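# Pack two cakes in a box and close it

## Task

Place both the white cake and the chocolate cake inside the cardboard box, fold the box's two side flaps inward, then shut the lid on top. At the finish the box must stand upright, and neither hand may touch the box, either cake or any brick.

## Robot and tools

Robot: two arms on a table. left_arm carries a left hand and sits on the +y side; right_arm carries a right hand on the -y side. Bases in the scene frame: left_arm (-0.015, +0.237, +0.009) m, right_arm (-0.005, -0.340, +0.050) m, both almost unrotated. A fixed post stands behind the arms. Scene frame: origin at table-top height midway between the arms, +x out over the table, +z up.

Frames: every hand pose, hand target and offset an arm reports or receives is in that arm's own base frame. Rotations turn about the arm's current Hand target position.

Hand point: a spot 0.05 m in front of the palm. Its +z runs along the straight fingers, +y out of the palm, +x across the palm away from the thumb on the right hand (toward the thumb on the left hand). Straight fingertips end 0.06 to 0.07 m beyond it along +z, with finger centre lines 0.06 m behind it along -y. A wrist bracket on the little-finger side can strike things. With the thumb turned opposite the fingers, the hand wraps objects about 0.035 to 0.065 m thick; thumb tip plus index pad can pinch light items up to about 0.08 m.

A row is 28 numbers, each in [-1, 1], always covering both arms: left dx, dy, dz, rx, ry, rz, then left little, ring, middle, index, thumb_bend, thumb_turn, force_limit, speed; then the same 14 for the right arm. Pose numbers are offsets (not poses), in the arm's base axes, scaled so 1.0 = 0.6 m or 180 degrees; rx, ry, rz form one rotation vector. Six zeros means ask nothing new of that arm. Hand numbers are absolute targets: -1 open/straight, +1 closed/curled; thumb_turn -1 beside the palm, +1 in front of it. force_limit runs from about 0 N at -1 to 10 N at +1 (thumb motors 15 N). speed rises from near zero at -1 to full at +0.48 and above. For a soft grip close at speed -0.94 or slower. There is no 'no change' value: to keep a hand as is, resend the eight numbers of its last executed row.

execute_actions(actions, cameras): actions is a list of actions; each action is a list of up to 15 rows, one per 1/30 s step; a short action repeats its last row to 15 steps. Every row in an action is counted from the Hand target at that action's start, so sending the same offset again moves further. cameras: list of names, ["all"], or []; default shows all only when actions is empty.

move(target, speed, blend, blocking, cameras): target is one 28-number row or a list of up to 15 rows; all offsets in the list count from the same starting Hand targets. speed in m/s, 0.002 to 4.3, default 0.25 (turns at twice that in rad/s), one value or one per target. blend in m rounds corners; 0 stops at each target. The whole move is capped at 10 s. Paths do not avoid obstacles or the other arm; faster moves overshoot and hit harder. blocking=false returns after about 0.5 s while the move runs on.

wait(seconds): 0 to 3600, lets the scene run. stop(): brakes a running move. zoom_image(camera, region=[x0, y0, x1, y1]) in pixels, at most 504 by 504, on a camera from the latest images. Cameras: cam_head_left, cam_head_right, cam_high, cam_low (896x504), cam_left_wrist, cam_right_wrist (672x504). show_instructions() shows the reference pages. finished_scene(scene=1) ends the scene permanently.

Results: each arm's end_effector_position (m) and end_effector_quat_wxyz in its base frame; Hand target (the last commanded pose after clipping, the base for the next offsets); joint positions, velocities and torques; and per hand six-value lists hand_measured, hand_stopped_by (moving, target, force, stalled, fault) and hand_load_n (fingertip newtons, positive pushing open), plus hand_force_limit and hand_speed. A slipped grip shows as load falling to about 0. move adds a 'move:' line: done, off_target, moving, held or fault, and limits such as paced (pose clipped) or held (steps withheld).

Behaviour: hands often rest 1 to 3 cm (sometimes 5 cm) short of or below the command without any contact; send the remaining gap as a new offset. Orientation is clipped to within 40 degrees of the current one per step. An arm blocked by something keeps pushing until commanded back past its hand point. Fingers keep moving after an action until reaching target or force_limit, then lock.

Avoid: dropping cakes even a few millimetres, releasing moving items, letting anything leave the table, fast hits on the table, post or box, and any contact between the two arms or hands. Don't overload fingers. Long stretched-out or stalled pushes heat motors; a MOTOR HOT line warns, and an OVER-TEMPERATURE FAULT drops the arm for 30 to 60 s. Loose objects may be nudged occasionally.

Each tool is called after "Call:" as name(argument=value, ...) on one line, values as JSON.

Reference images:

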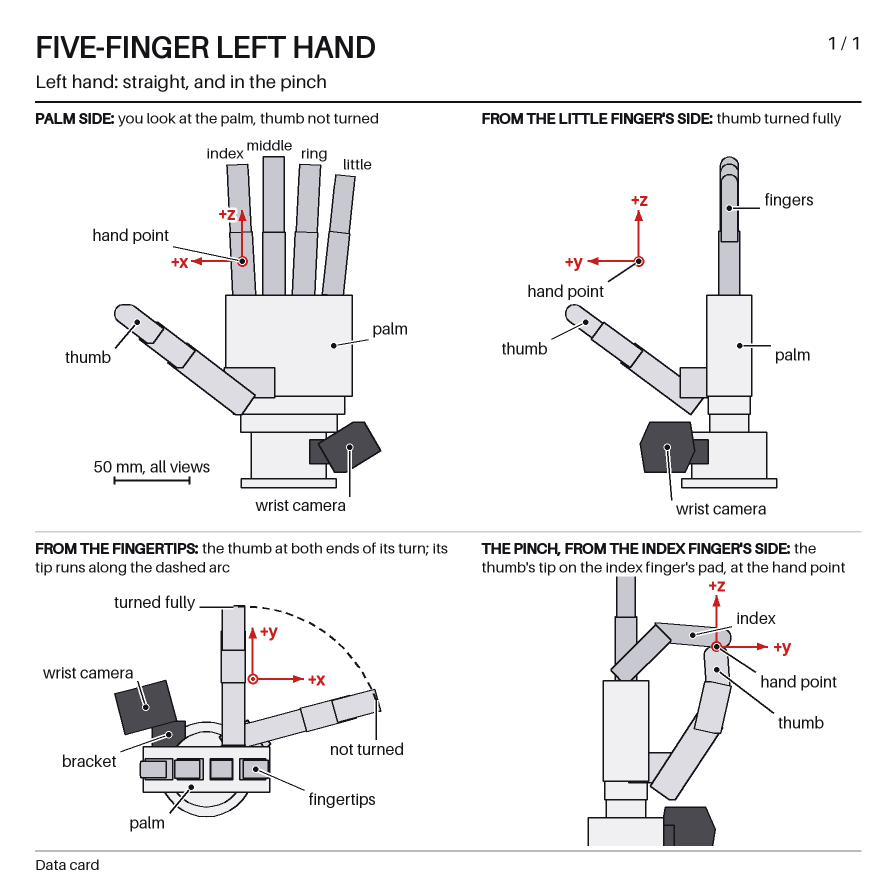

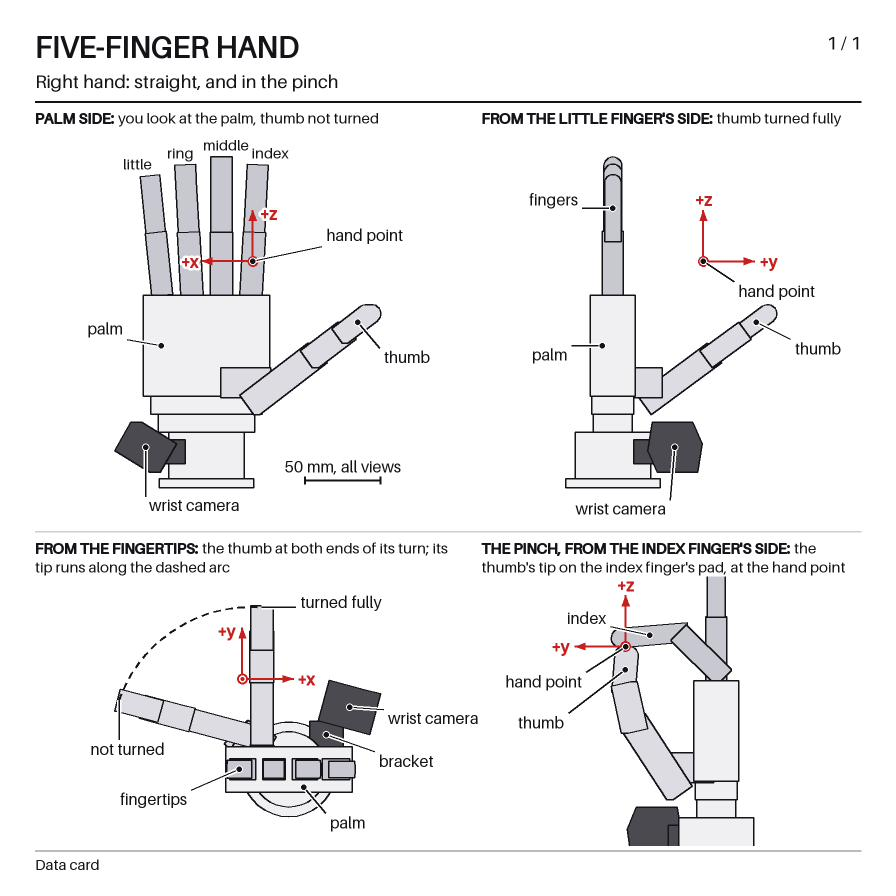

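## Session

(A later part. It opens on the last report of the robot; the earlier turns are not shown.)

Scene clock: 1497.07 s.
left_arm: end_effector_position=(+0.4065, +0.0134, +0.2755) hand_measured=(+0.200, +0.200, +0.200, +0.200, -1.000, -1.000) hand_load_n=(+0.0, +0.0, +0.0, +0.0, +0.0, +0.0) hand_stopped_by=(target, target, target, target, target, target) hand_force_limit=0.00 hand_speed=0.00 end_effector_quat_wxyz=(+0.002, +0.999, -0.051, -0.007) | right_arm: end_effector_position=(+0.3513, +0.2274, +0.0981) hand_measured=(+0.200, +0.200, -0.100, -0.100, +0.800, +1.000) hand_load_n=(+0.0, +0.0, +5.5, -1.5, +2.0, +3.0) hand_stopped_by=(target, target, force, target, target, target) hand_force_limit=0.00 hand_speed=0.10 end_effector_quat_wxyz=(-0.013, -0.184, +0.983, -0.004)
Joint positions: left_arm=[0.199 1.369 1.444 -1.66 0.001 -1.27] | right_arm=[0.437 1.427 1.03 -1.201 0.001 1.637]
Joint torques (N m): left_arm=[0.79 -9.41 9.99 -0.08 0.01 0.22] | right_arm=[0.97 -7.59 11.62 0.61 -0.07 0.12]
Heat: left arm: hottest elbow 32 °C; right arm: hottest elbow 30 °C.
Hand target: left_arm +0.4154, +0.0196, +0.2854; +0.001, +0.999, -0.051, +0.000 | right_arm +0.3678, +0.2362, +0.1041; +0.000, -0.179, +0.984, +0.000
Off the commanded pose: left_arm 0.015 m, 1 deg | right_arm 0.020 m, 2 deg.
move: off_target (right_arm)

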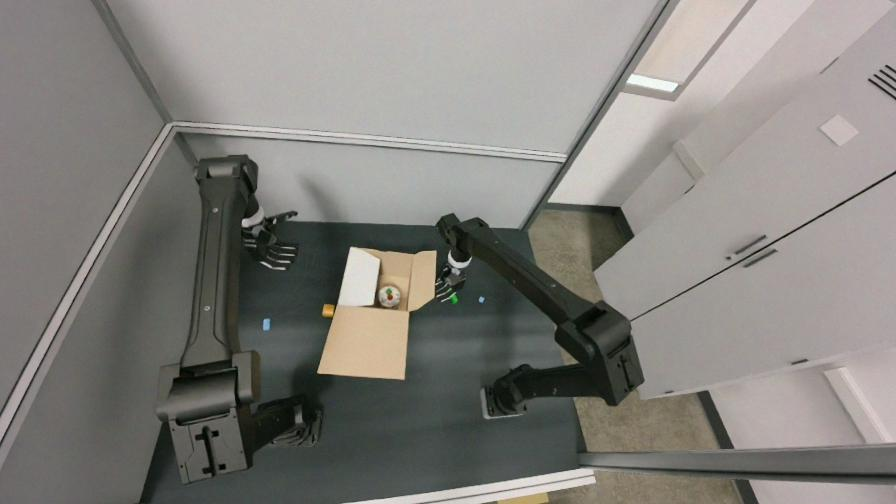

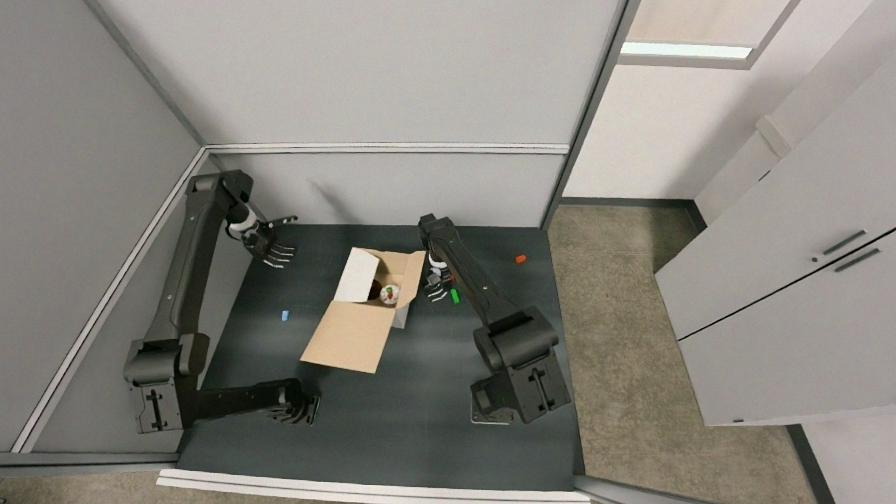

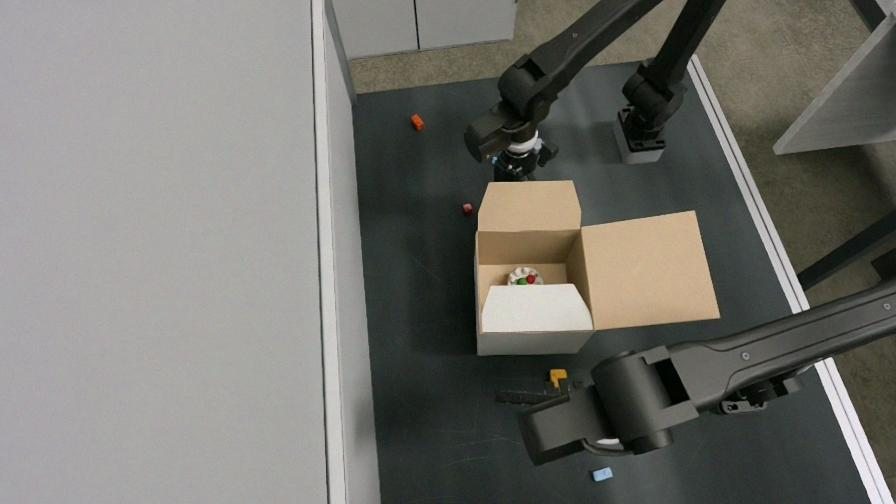

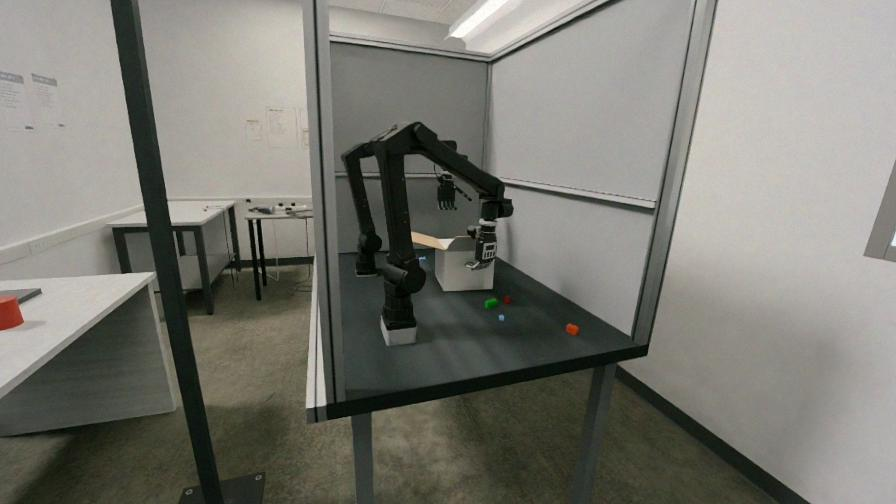

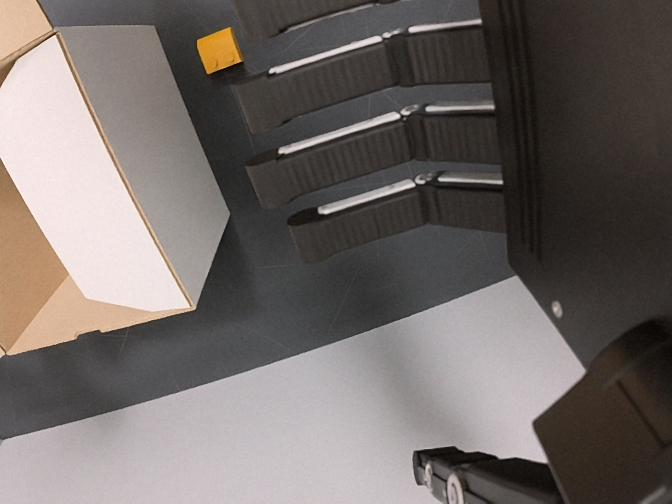

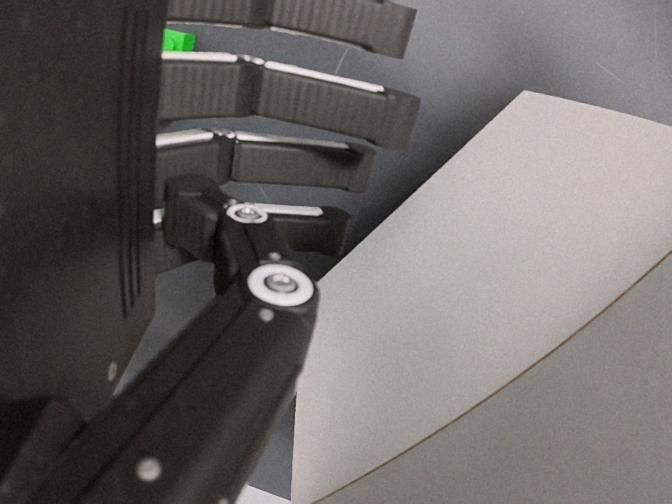

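Call:
move(target=[[0,0,0,0,0,0,0.2,0.2,0.2,0.2,-1,-1,0,0, 0.0052,0.0396,0,0,0,0,0.2,0.2,-0.2,-0.1,0.8,1,0,0.1],[0,0,0,0,0,0,0.2,0.2,0.2,0.2,-1,-1,0,0, 0.0052,0.0396,0.09,0,0,0,0.2,0.2,-0.2,-0.1,0.8,1,0,0.1]], cameras=["all"], speed=0.06)

Call:
zoom_image(camera="cam_head_left", region=[330, 220, 490, 340])

Call:
zoom_image(camera="cam_low", region=[400, 130, 560, 310])

Scene clock: 1524.30 s.
left_arm: end_effector_position=(+0.4065, +0.0134, +0.2755) hand_measured=(+0.200, +0.200, +0.200, +0.200, -1.000, -1.000) hand_load_n=(+0.0, +0.0, +0.0, +0.0, +0.0, +0.0) hand_stopped_by=(target, target, target, target, target, target) hand_force_limit=0.00 hand_speed=0.00 end_effector_quat_wxyz=(+0.002, +0.999, -0.051, -0.007) | right_arm: end_effector_position=(+0.3614, +0.2529, +0.1390) hand_measured=(+0.200, +0.200, -0.200, -0.100, +0.800, +1.000) hand_load_n=(+0.0, +0.0, +2.0, -1.5, +1.5, +1.5) hand_stopped_by=(target, target, target, target, target, target) hand_force_limit=0.00 hand_speed=0.10 end_effector_quat_wxyz=(-0.018, -0.183, +0.983, -0.006)
Joint positions: left_arm=[0.199 1.369 1.444 -1.66 0.001 -1.27] | right_arm=[0.484 1.449 1.167 -1.326 0.001 1.687]
Joint torques (N m): left_arm=[0.91 -9.41 10.24 -0.27 -0.03 0.17] | right_arm=[1.26 -10.34 12.11 -0.43 -0.06 0.09]
Heat: left arm: hottest elbow 33 °C; right arm: hottest elbow 32 °C.
Hand target: left_arm +0.4154, +0.0196, +0.2854; +0.001, +0.999, -0.051, +0.000 | right_arm +0.3708, +0.2600, +0.1581; +0.000, -0.179, +0.984, +0.000
Off the commanded pose: left_arm 0.015 m, 1 deg | right_arm 0.022 m, 2 deg.
move: off_target (right_arm)

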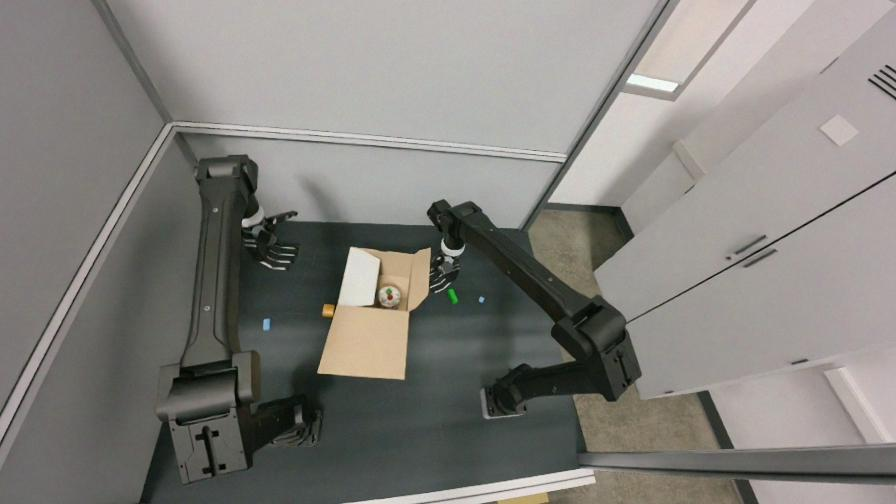

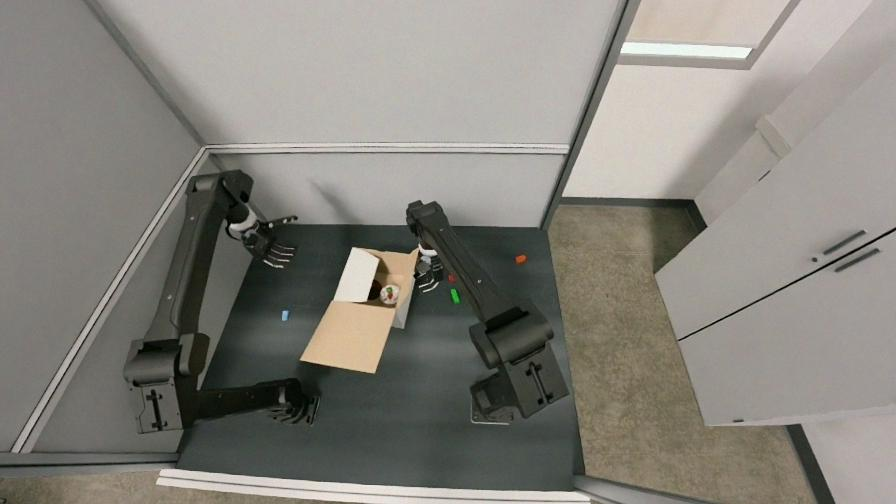

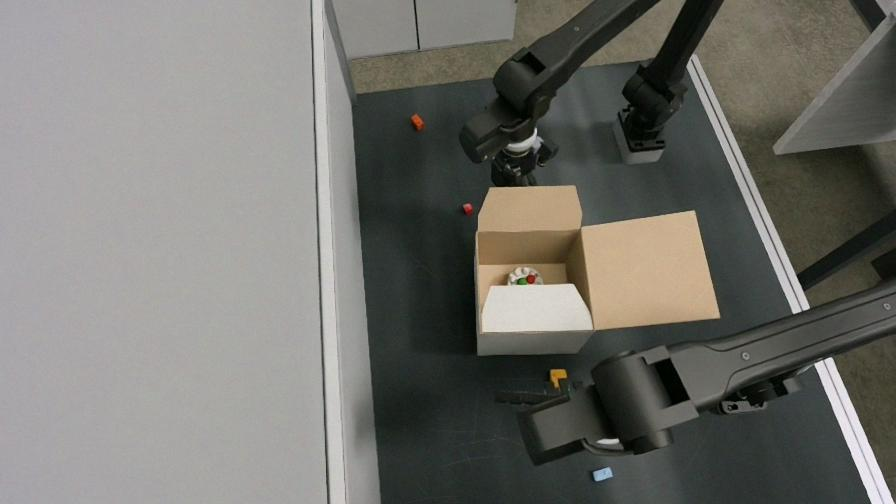

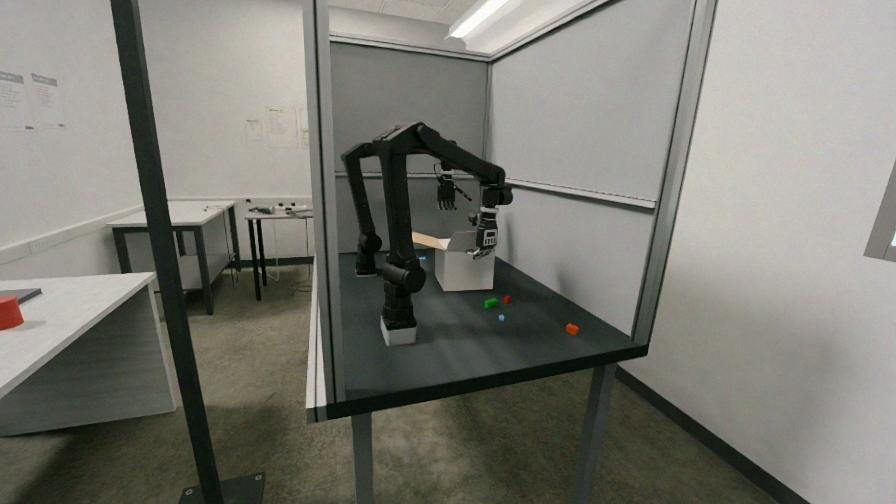

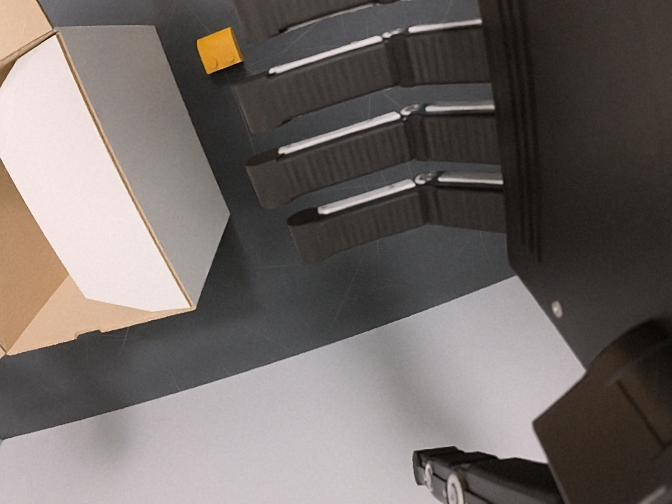

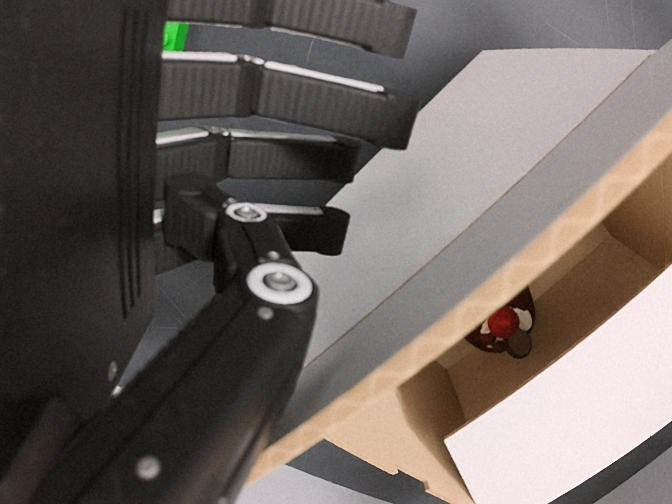

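Scaled by 3.150.

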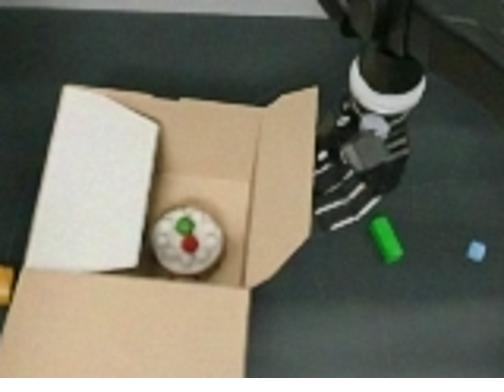

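Scaled by 2.800.

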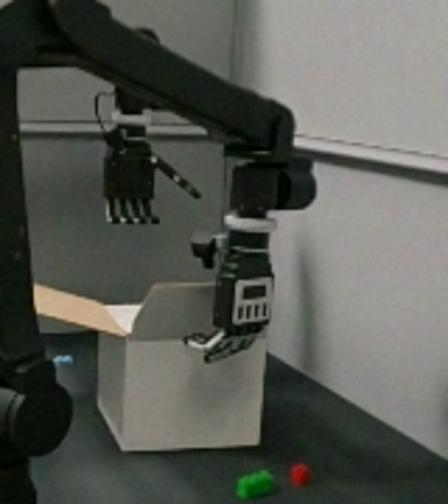

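Call:
move(target=[[0,0,0,0,0,0,0.2,0.2,0.2,0.2,-1,-1,0,0, 0.0035,0.0264,0.035,0,0,0,0.2,0.2,-0.2,-0.1,0.8,1,0,0.1],[0,0,0,0,0,0,0.2,0.2,0.2,0.2,-1,-1,0,0, 0.009,0.0677,0.065,0,0,0,0.2,0.2,-0.2,-0.1,0.8,1,0,0.1]], cameras=["all"], speed=0.05, blend=0.01)

Call:
zoom_image(camera="cam_head_left", region=[330, 220, 490, 340])

Call:
zoom_image(camera="cam_low", region=[400, 130, 560, 310])

Scene clock: 1536.67 s.
left_arm: end_effector_position=(+0.4065, +0.0134, +0.2755) hand_measured=(+0.200, +0.200, +0.200, +0.200, -1.000, -1.000) hand_load_n=(+0.0, +0.0, +0.0, +0.5, +0.0, +0.0) hand_stopped_by=(target, target, target, target, target, target) hand_force_limit=0.00 hand_speed=0.00 end_effector_quat_wxyz=(+0.002, +0.999, -0.051, -0.007) | right_arm: end_effector_position=(+0.3670, +0.2917, +0.1908) hand_measured=(+0.200, +0.200, -0.200, -0.100, +0.800, +1.000) hand_load_n=(+0.0, +0.5, +1.5, -1.5, +1.5, +1.0) hand_stopped_by=(target, target, target, target, target, target) hand_force_limit=0.00 hand_speed=0.10 end_effector_quat_wxyz=(-0.003, -0.183, +0.983, -0.002)
Joint positions: left_arm=[0.199 1.369 1.444 -1.66 0.001 -1.27] | right_arm=[0.559 1.462 1.317 -1.434 0.001 1.762]
Joint torques (N m): left_arm=[1.2 -9.7 9.99 -0.1 0.01 0.19] | right_arm=[1.32 -8.18 12.68 -0.24 -0.07 0.09]
Heat: left arm: hottest elbow 33 °C; right arm: hottest elbow 32 °C.
Hand target: left_arm +0.4154, +0.0196, +0.2854; +0.001, +0.999, -0.051, +0.000 | right_arm +0.3763, +0.3007, +0.1973; +0.000, -0.179, +0.984, +0.000
Off the commanded pose: left_arm 0.015 m, 1 deg | right_arm 0.014 m, 1 deg.
move: off_target (right_arm)

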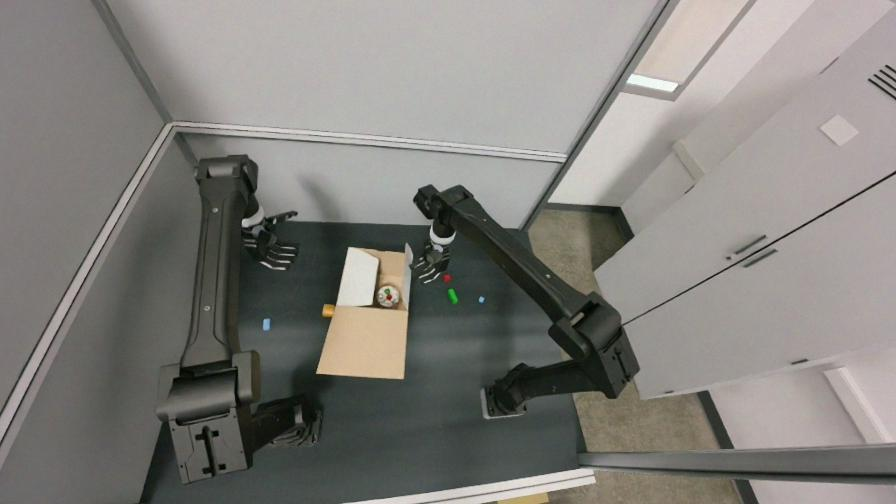

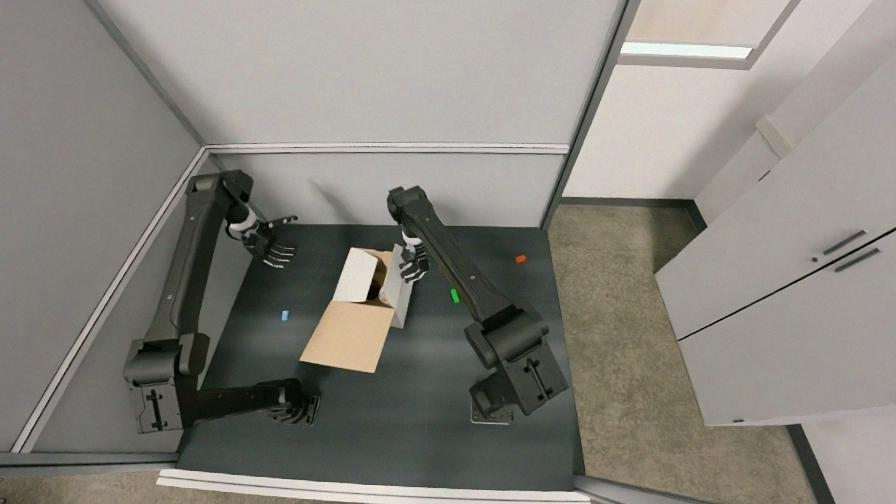

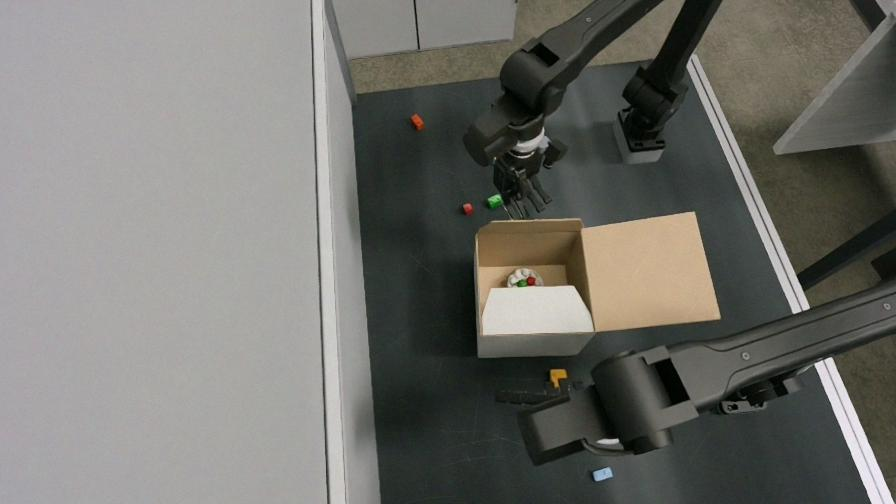

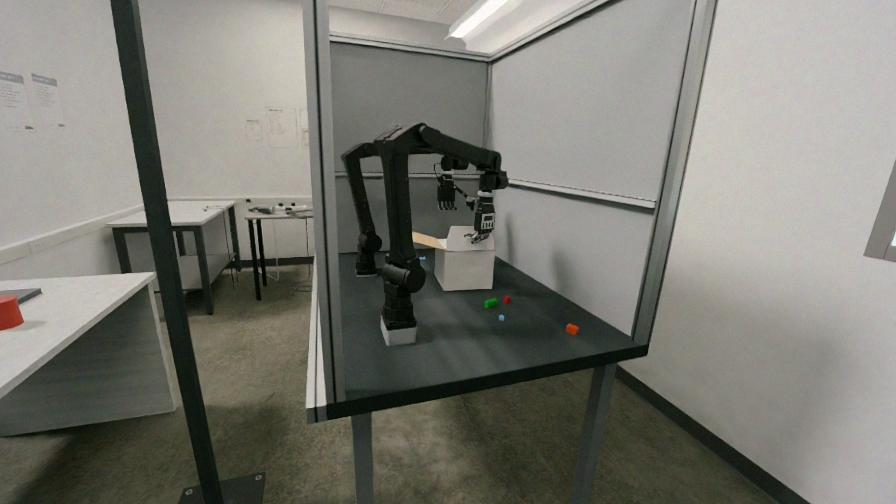

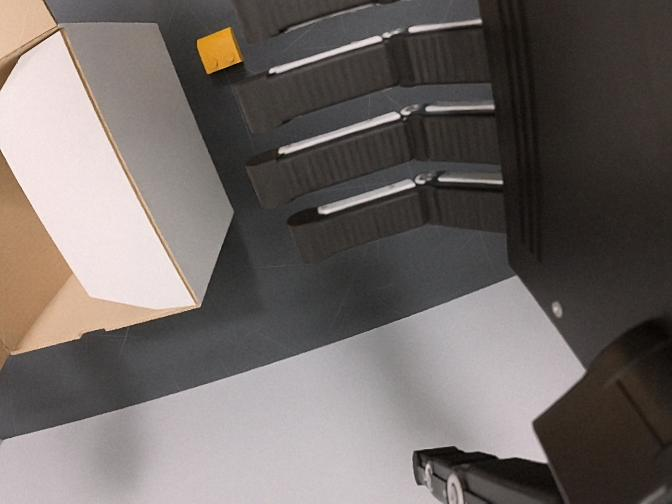

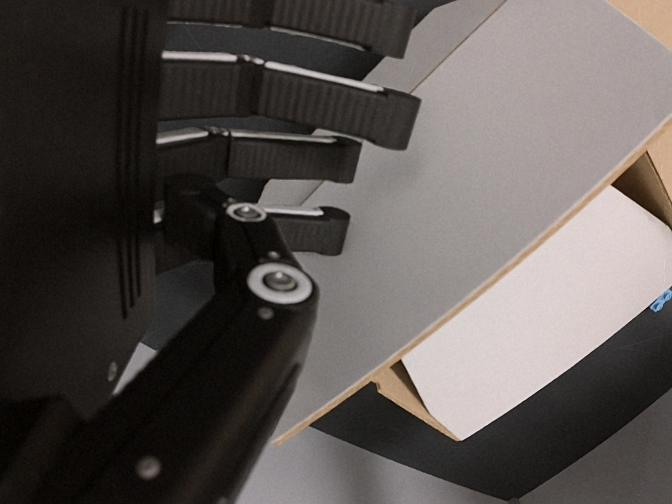

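Scaled by 3.150.

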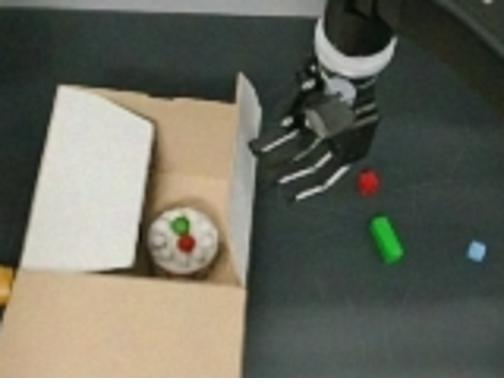

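Scaled by 2.800.

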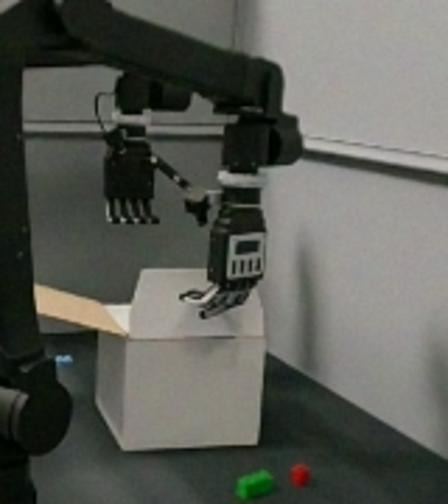

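Call:
execute_actions(actions=[], cameras=["cam_head_left", "cam_high", "cam_low"])

Scene clock: 1564.70 s.
left_arm: end_effector_position=(+0.4065, +0.0134, +0.2755) hand_measured=(+0.200, +0.200, +0.200, +0.200, -1.000, -1.000) hand_load_n=(+0.0, +0.0, +0.0, +0.0, +0.0, +0.0) hand_stopped_by=(target, target, target, target, target, target) hand_force_limit=0.00 hand_speed=0.00 end_effector_quat_wxyz=(+0.002, +0.999, -0.051, -0.007) | right_arm: end_effector_position=(+0.3670, +0.2917, +0.1908) hand_measured=(+0.200, +0.200, -0.200, -0.100, +0.800, +1.000) hand_load_n=(+0.0, +0.0, +2.0, -1.5, +1.5, +1.0) hand_stopped_by=(target, target, target, target, target, target) hand_force_limit=0.00 hand_speed=0.10 end_effector_quat_wxyz=(-0.003, -0.183, +0.983, -0.002)
Joint positions: left_arm=[0.199 1.369 1.444 -1.66 0.001 -1.27] | right_arm=[0.559 1.462 1.317 -1.434 0.001 1.763]
Joint velocities: within noise
Joint torques (N m): left_arm=[1.9 -9.88 10.06 -0.21 0 0.18] | right_arm=[1.38 -8.53 12.74 -0.23 -0.06 0.1]
Heat: left arm: hottest elbow 33 °C; right arm: hottest elbow 34 °C.
Hand target: left_arm +0.4154, +0.0196, +0.2854; +0.001, +0.999, -0.051, +0.000 | right_arm +0.3763, +0.3007, +0.1973; +0.000, -0.179, +0.984, +0.000
Off the commanded pose: left_arm 0.015 m, 1 deg | right_arm 0.014 m, 1 deg.
Images, in order (width x height): cam_head_left 896x504, cam_high 896x504, cam_low 896x504.

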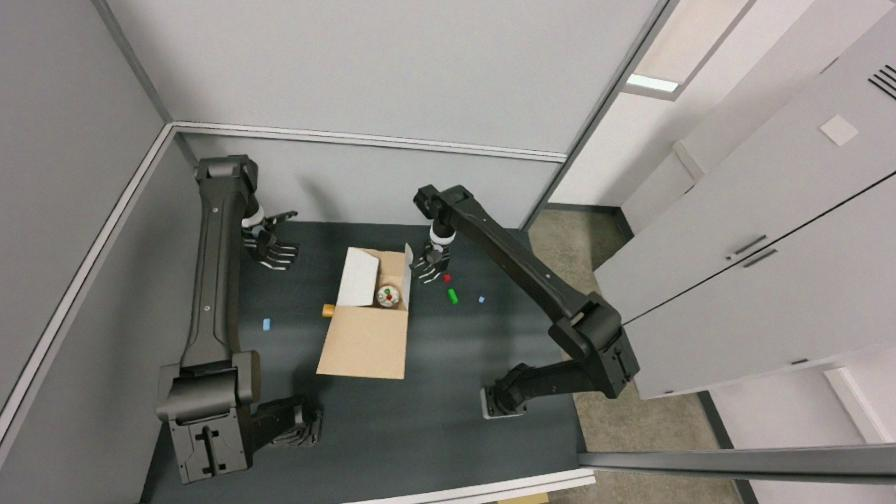

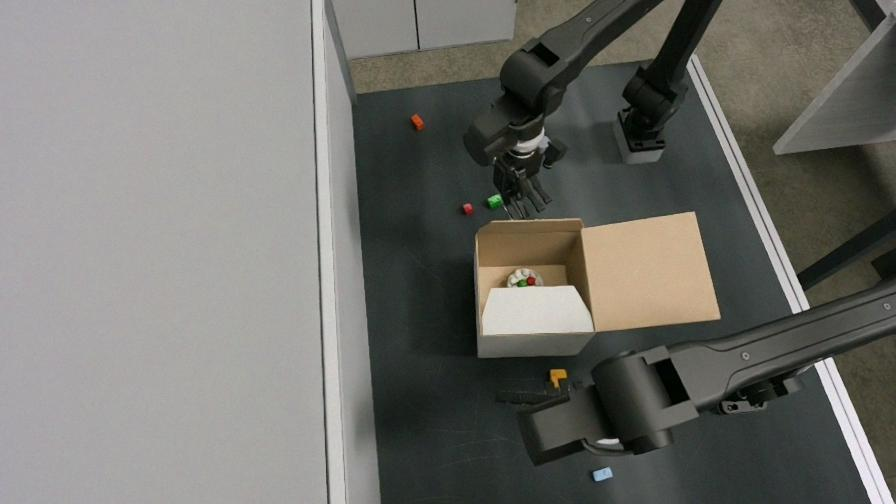

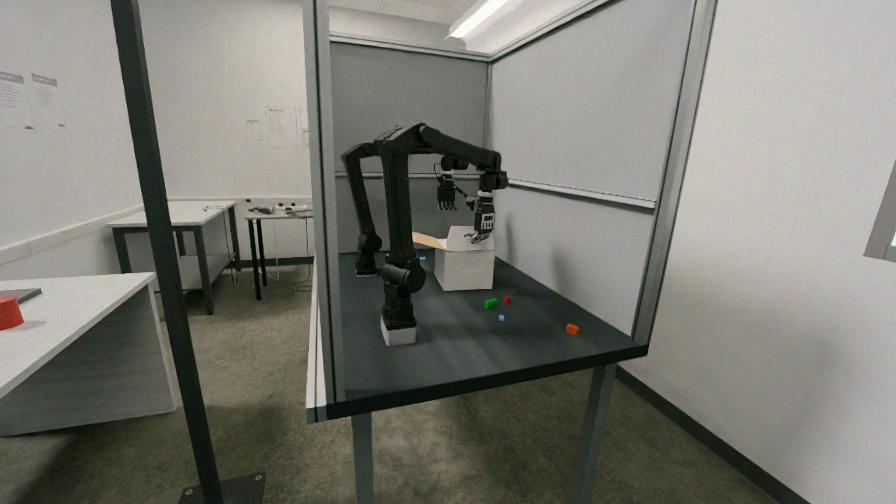

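Call:
move(target=[[0,0,0,0,0,0,0.2,0.2,0.2,0.2,-1,-1,0,0, 0.0062,0.0462,-0.0038,0,0,0,0.2,0.2,-0.2,-0.1,0.8,1,0,0.1],[0,0,0,0,0,0,0.2,0.2,0.2,0.2,-1,-1,0,0, 0.011,0.0827,-0.0238,0,0,0,0.2,0.2,-0.2,-0.1,0.8,1,0,0.1],[0,0,0,0,0,0,0.2,0.2,0.2,0.2,-1,-1,0,0, 0.0135,0.1023,-0.0533,0,0,0,0.2,0.2,-0.2,-0.1,0.8,1,0,0.1]], speed=0.05, blend=0.008, cameras=["cam_head_left", "cam_high"])

Scene clock: 1572.60 s.
left_arm: end_effector_position=(+0.4065, +0.0134, +0.2755) hand_measured=(+0.200, +0.200, +0.200, +0.200, -1.000, -1.000) hand_load_n=(+0.0, +0.0, +0.0, +0.0, +0.0, +0.0) hand_stopped_by=(target, target, target, target, target, target) hand_force_limit=0.00 hand_speed=0.00 end_effector_quat_wxyz=(+0.002, +0.999, -0.051, -0.007) | right_arm: end_effector_position=(+0.3730, +0.3497, +0.1630) hand_measured=(+0.200, +0.200, -0.200, -0.100, +0.800, +1.000) hand_load_n=(+0.0, +0.0, +2.0, -1.5, +1.5, +1.5) hand_stopped_by=(target, target, target, target, target, target) hand_force_limit=0.00 hand_speed=0.10 end_effector_quat_wxyz=(-0.010, -0.183, +0.983, -0.006)
Joint positions: left_arm=[0.199 1.369 1.444 -1.66 0.001 -1.27] | right_arm=[0.659 1.582 1.382 -1.393 0.001 1.862]
Joint torques (N m): left_arm=[0.97 -10.75 10.09 -0.28 -0.02 0.21] | right_arm=[1.38 -10.17 11.78 0.73 -0.07 0.1]
Heat: left arm: hottest elbow 33 °C; right arm: hottest elbow 34 °C.
Hand target: left_arm +0.4154, +0.0196, +0.2854; +0.001, +0.999, -0.051, +0.000 | right_arm +0.3844, +0.3620, +0.1652; +0.000, -0.179, +0.984, +0.000
Off the commanded pose: left_arm 0.015 m, 1 deg | right_arm 0.017 m, 1 deg.
move: off_target (right_arm)

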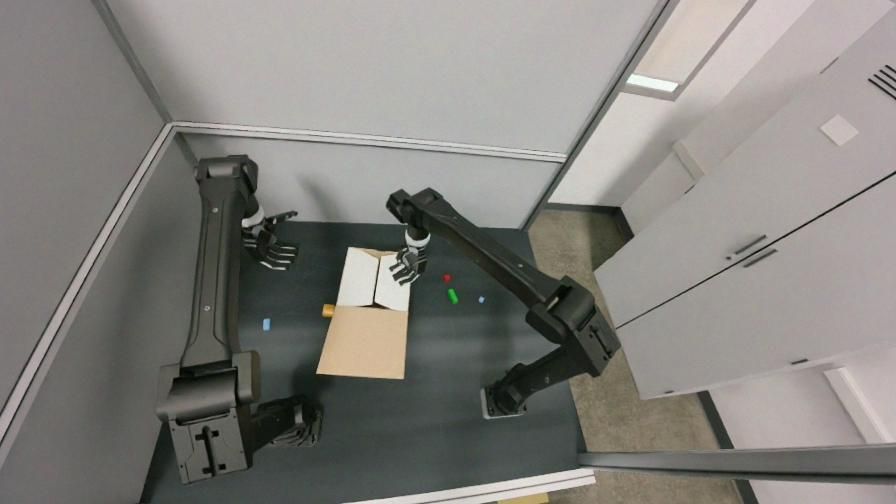

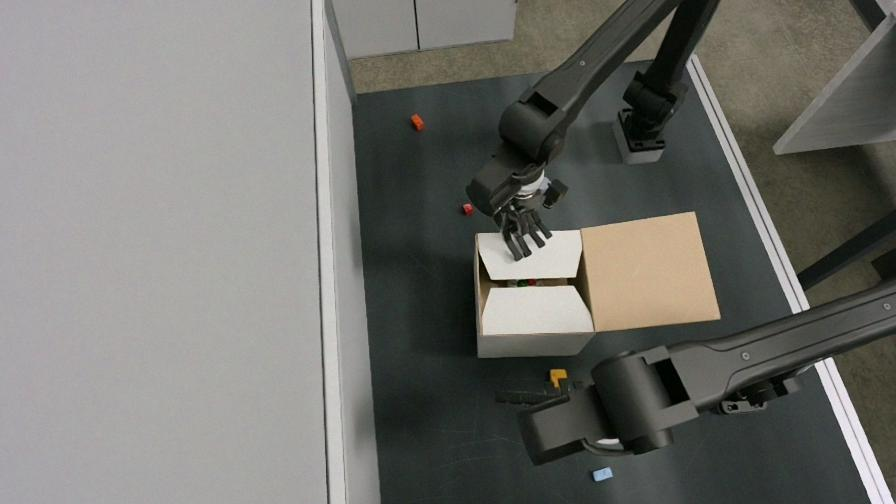

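Call:
zoom_image(camera="cam_high", region=[440, 180, 740, 380])

Call:
execute_actions(actions=[], cameras=["cam_head_right", "cam_low"])

Call:
zoom_image(camera="cam_low", region=[380, 130, 560, 310])

Scaled by 1.680.

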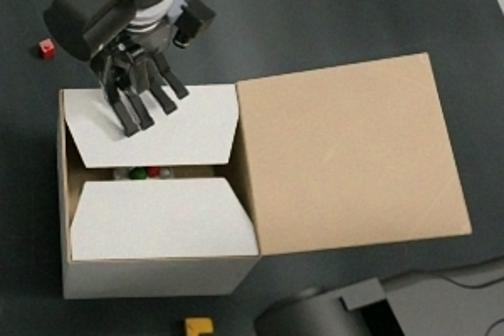

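Scene clock: 1576.27 s.
left_arm: end_effector_position=(+0.4065, +0.0134, +0.2755) hand_measured=(+0.200, +0.200, +0.200, +0.200, -1.000, -1.000) hand_load_n=(+0.0, +0.5, +0.0, +0.0, +0.0, +0.0) hand_stopped_by=(target, target, target, target, target, target) hand_force_limit=0.00 hand_speed=0.00 end_effector_quat_wxyz=(+0.002, +0.999, -0.051, -0.007) | right_arm: end_effector_position=(+0.3731, +0.3497, +0.1630) hand_measured=(+0.200, +0.200, -0.200, -0.100, +0.800, +1.000) hand_load_n=(+0.0, +0.0, +1.5, -1.5, +1.5, +1.5) hand_stopped_by=(target, target, target, target, target, target) hand_force_limit=0.00 hand_speed=0.10 end_effector_quat_wxyz=(-0.010, -0.183, +0.983, -0.006)
Joint positions: left_arm=[0.199 1.369 1.444 -1.66 0.001 -1.27] | right_arm=[0.659 1.582 1.382 -1.393 0.001 1.862]
Joint velocities: within noise
Joint torques (N m): left_arm=[1.26 -10.58 10.02 -0.1 -0.07 0.23] | right_arm=[1.55 -9.99 11.82 0.77 -0.08 0.11]
Heat: left arm: hottest elbow 33 °C; right arm: hottest elbow 34 °C.
Hand target: left_arm +0.4154, +0.0196, +0.2854; +0.001, +0.999, -0.051, +0.000 | right_arm +0.3844, +0.3620, +0.1652; +0.000, -0.179, +0.984, +0.000
Off the commanded pose: left_arm 0.015 m, 1 deg | right_arm 0.017 m, 1 deg.
Images, in order (width x height): cam_head_right 896x504, cam_low 896x504.

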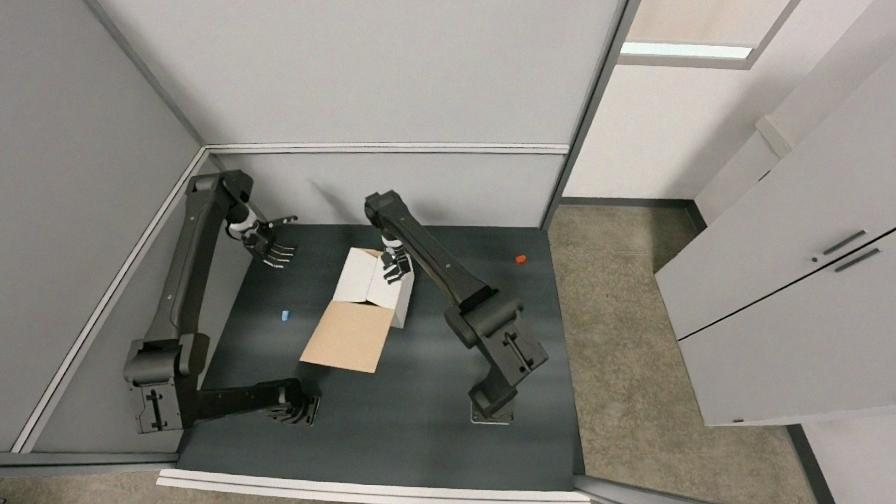

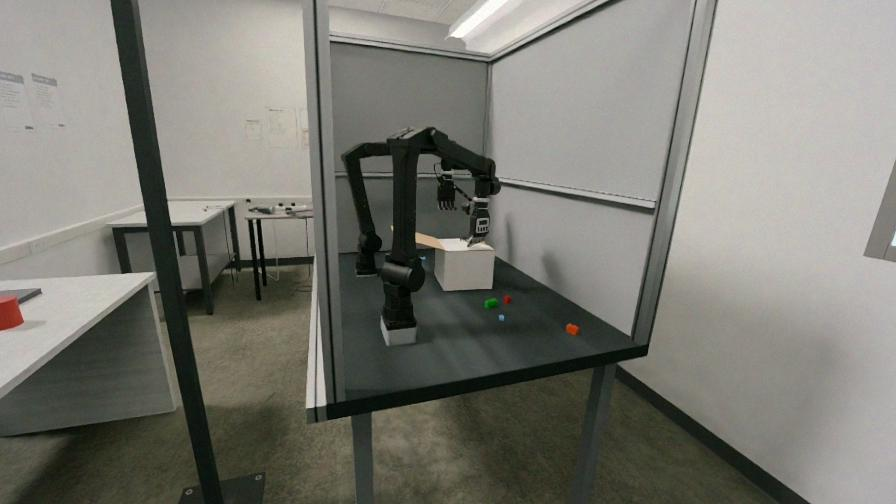

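Scaled by 2.800.

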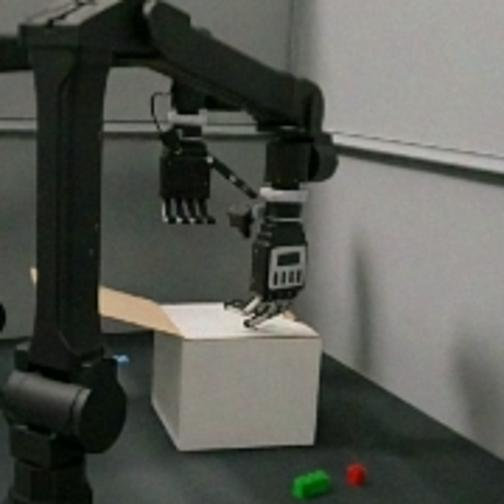

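Call:
move(target=[[0,0,0,0,0,0,0.2,0.2,0.2,0.2,-1,-1,0,0, 0,0,-0.025,0,0,0,0.2,0.2,-0.2,-0.1,0.8,1,0,0.1]], speed=0.04, cameras=["cam_head_left", "cam_high","cam_low"])

Call:
zoom_image(camera="cam_low", region=[380, 130, 560, 310])

Scene clock: 1581.37 s.
left_arm: end_effector_position=(+0.4065, +0.0134, +0.2755) hand_measured=(+0.200, +0.200, +0.200, +0.200, -1.000, -1.000) hand_load_n=(+0.0, +0.0, +0.0, +0.0, -0.5, +0.0) hand_stopped_by=(target, target, target, target, target, target) hand_force_limit=0.00 hand_speed=0.00 end_effector_quat_wxyz=(+0.002, +0.999, -0.051, -0.007) | right_arm: end_effector_position=(+0.3813, +0.3561, +0.1615) hand_measured=(+0.200, +0.200, -0.200, -0.100, +0.800, +1.000) hand_load_n=(+0.0, +0.0, +2.0, -1.5, +1.5, +1.5) hand_stopped_by=(target, target, target, target, target, target) hand_force_limit=0.00 hand_speed=0.10 end_effector_quat_wxyz=(+0.004, -0.183, +0.983, +0.001)
Joint positions: left_arm=[0.199 1.369 1.444 -1.66 0.001 -1.27] | right_arm=[0.659 1.589 1.382 -1.355 0.001 1.862]
Joint torques (N m): left_arm=[0.5 -10.64 10.22 -0.23 -0.01 0.13] | right_arm=[1.44 -10.05 9.42 0.85 -0.06 0.11]
Heat: left arm: hottest elbow 33 °C; right arm: hottest elbow 33 °C.
Hand target: left_arm +0.4154, +0.0196, +0.2854; +0.001, +0.999, -0.051, +0.000 | right_arm +0.3844, +0.3620, +0.1503; +0.000, -0.179, +0.984, +0.000
Off the commanded pose: left_arm 0.015 m, 1 deg | right_arm 0.013 m, 1 deg.
move: off_target (right_arm)

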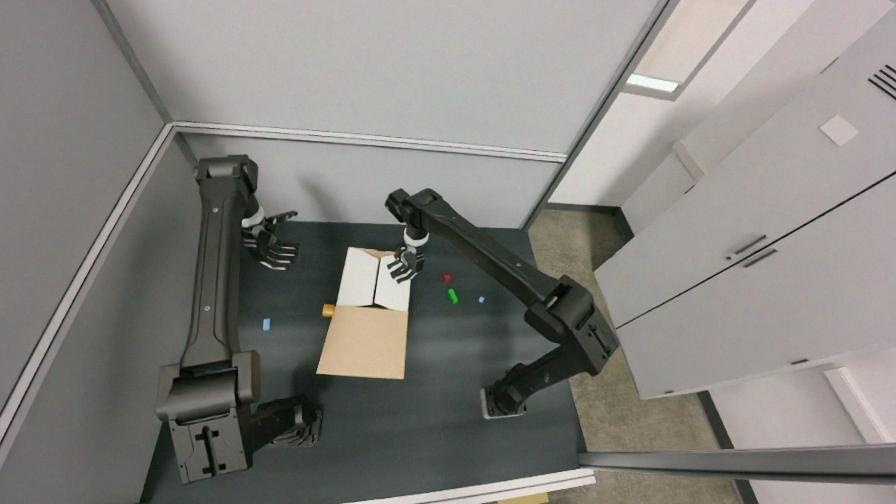

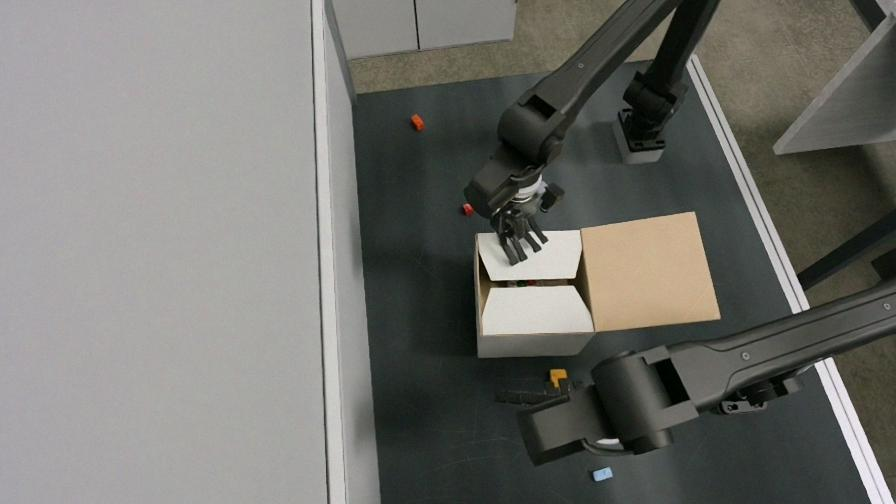

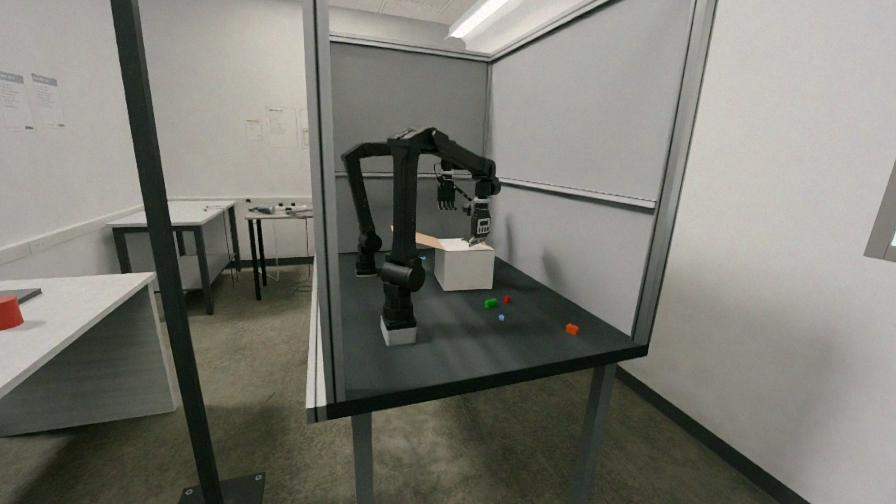

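Scaled by 2.800.

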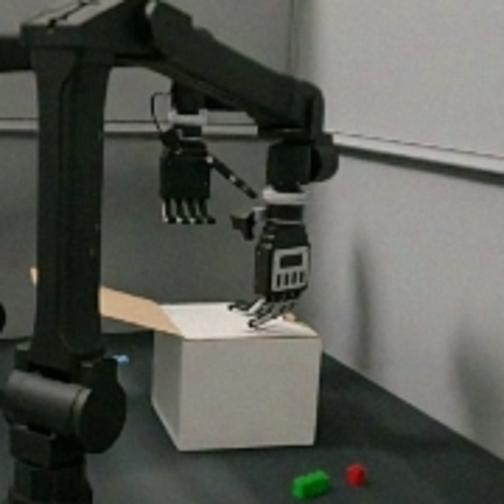

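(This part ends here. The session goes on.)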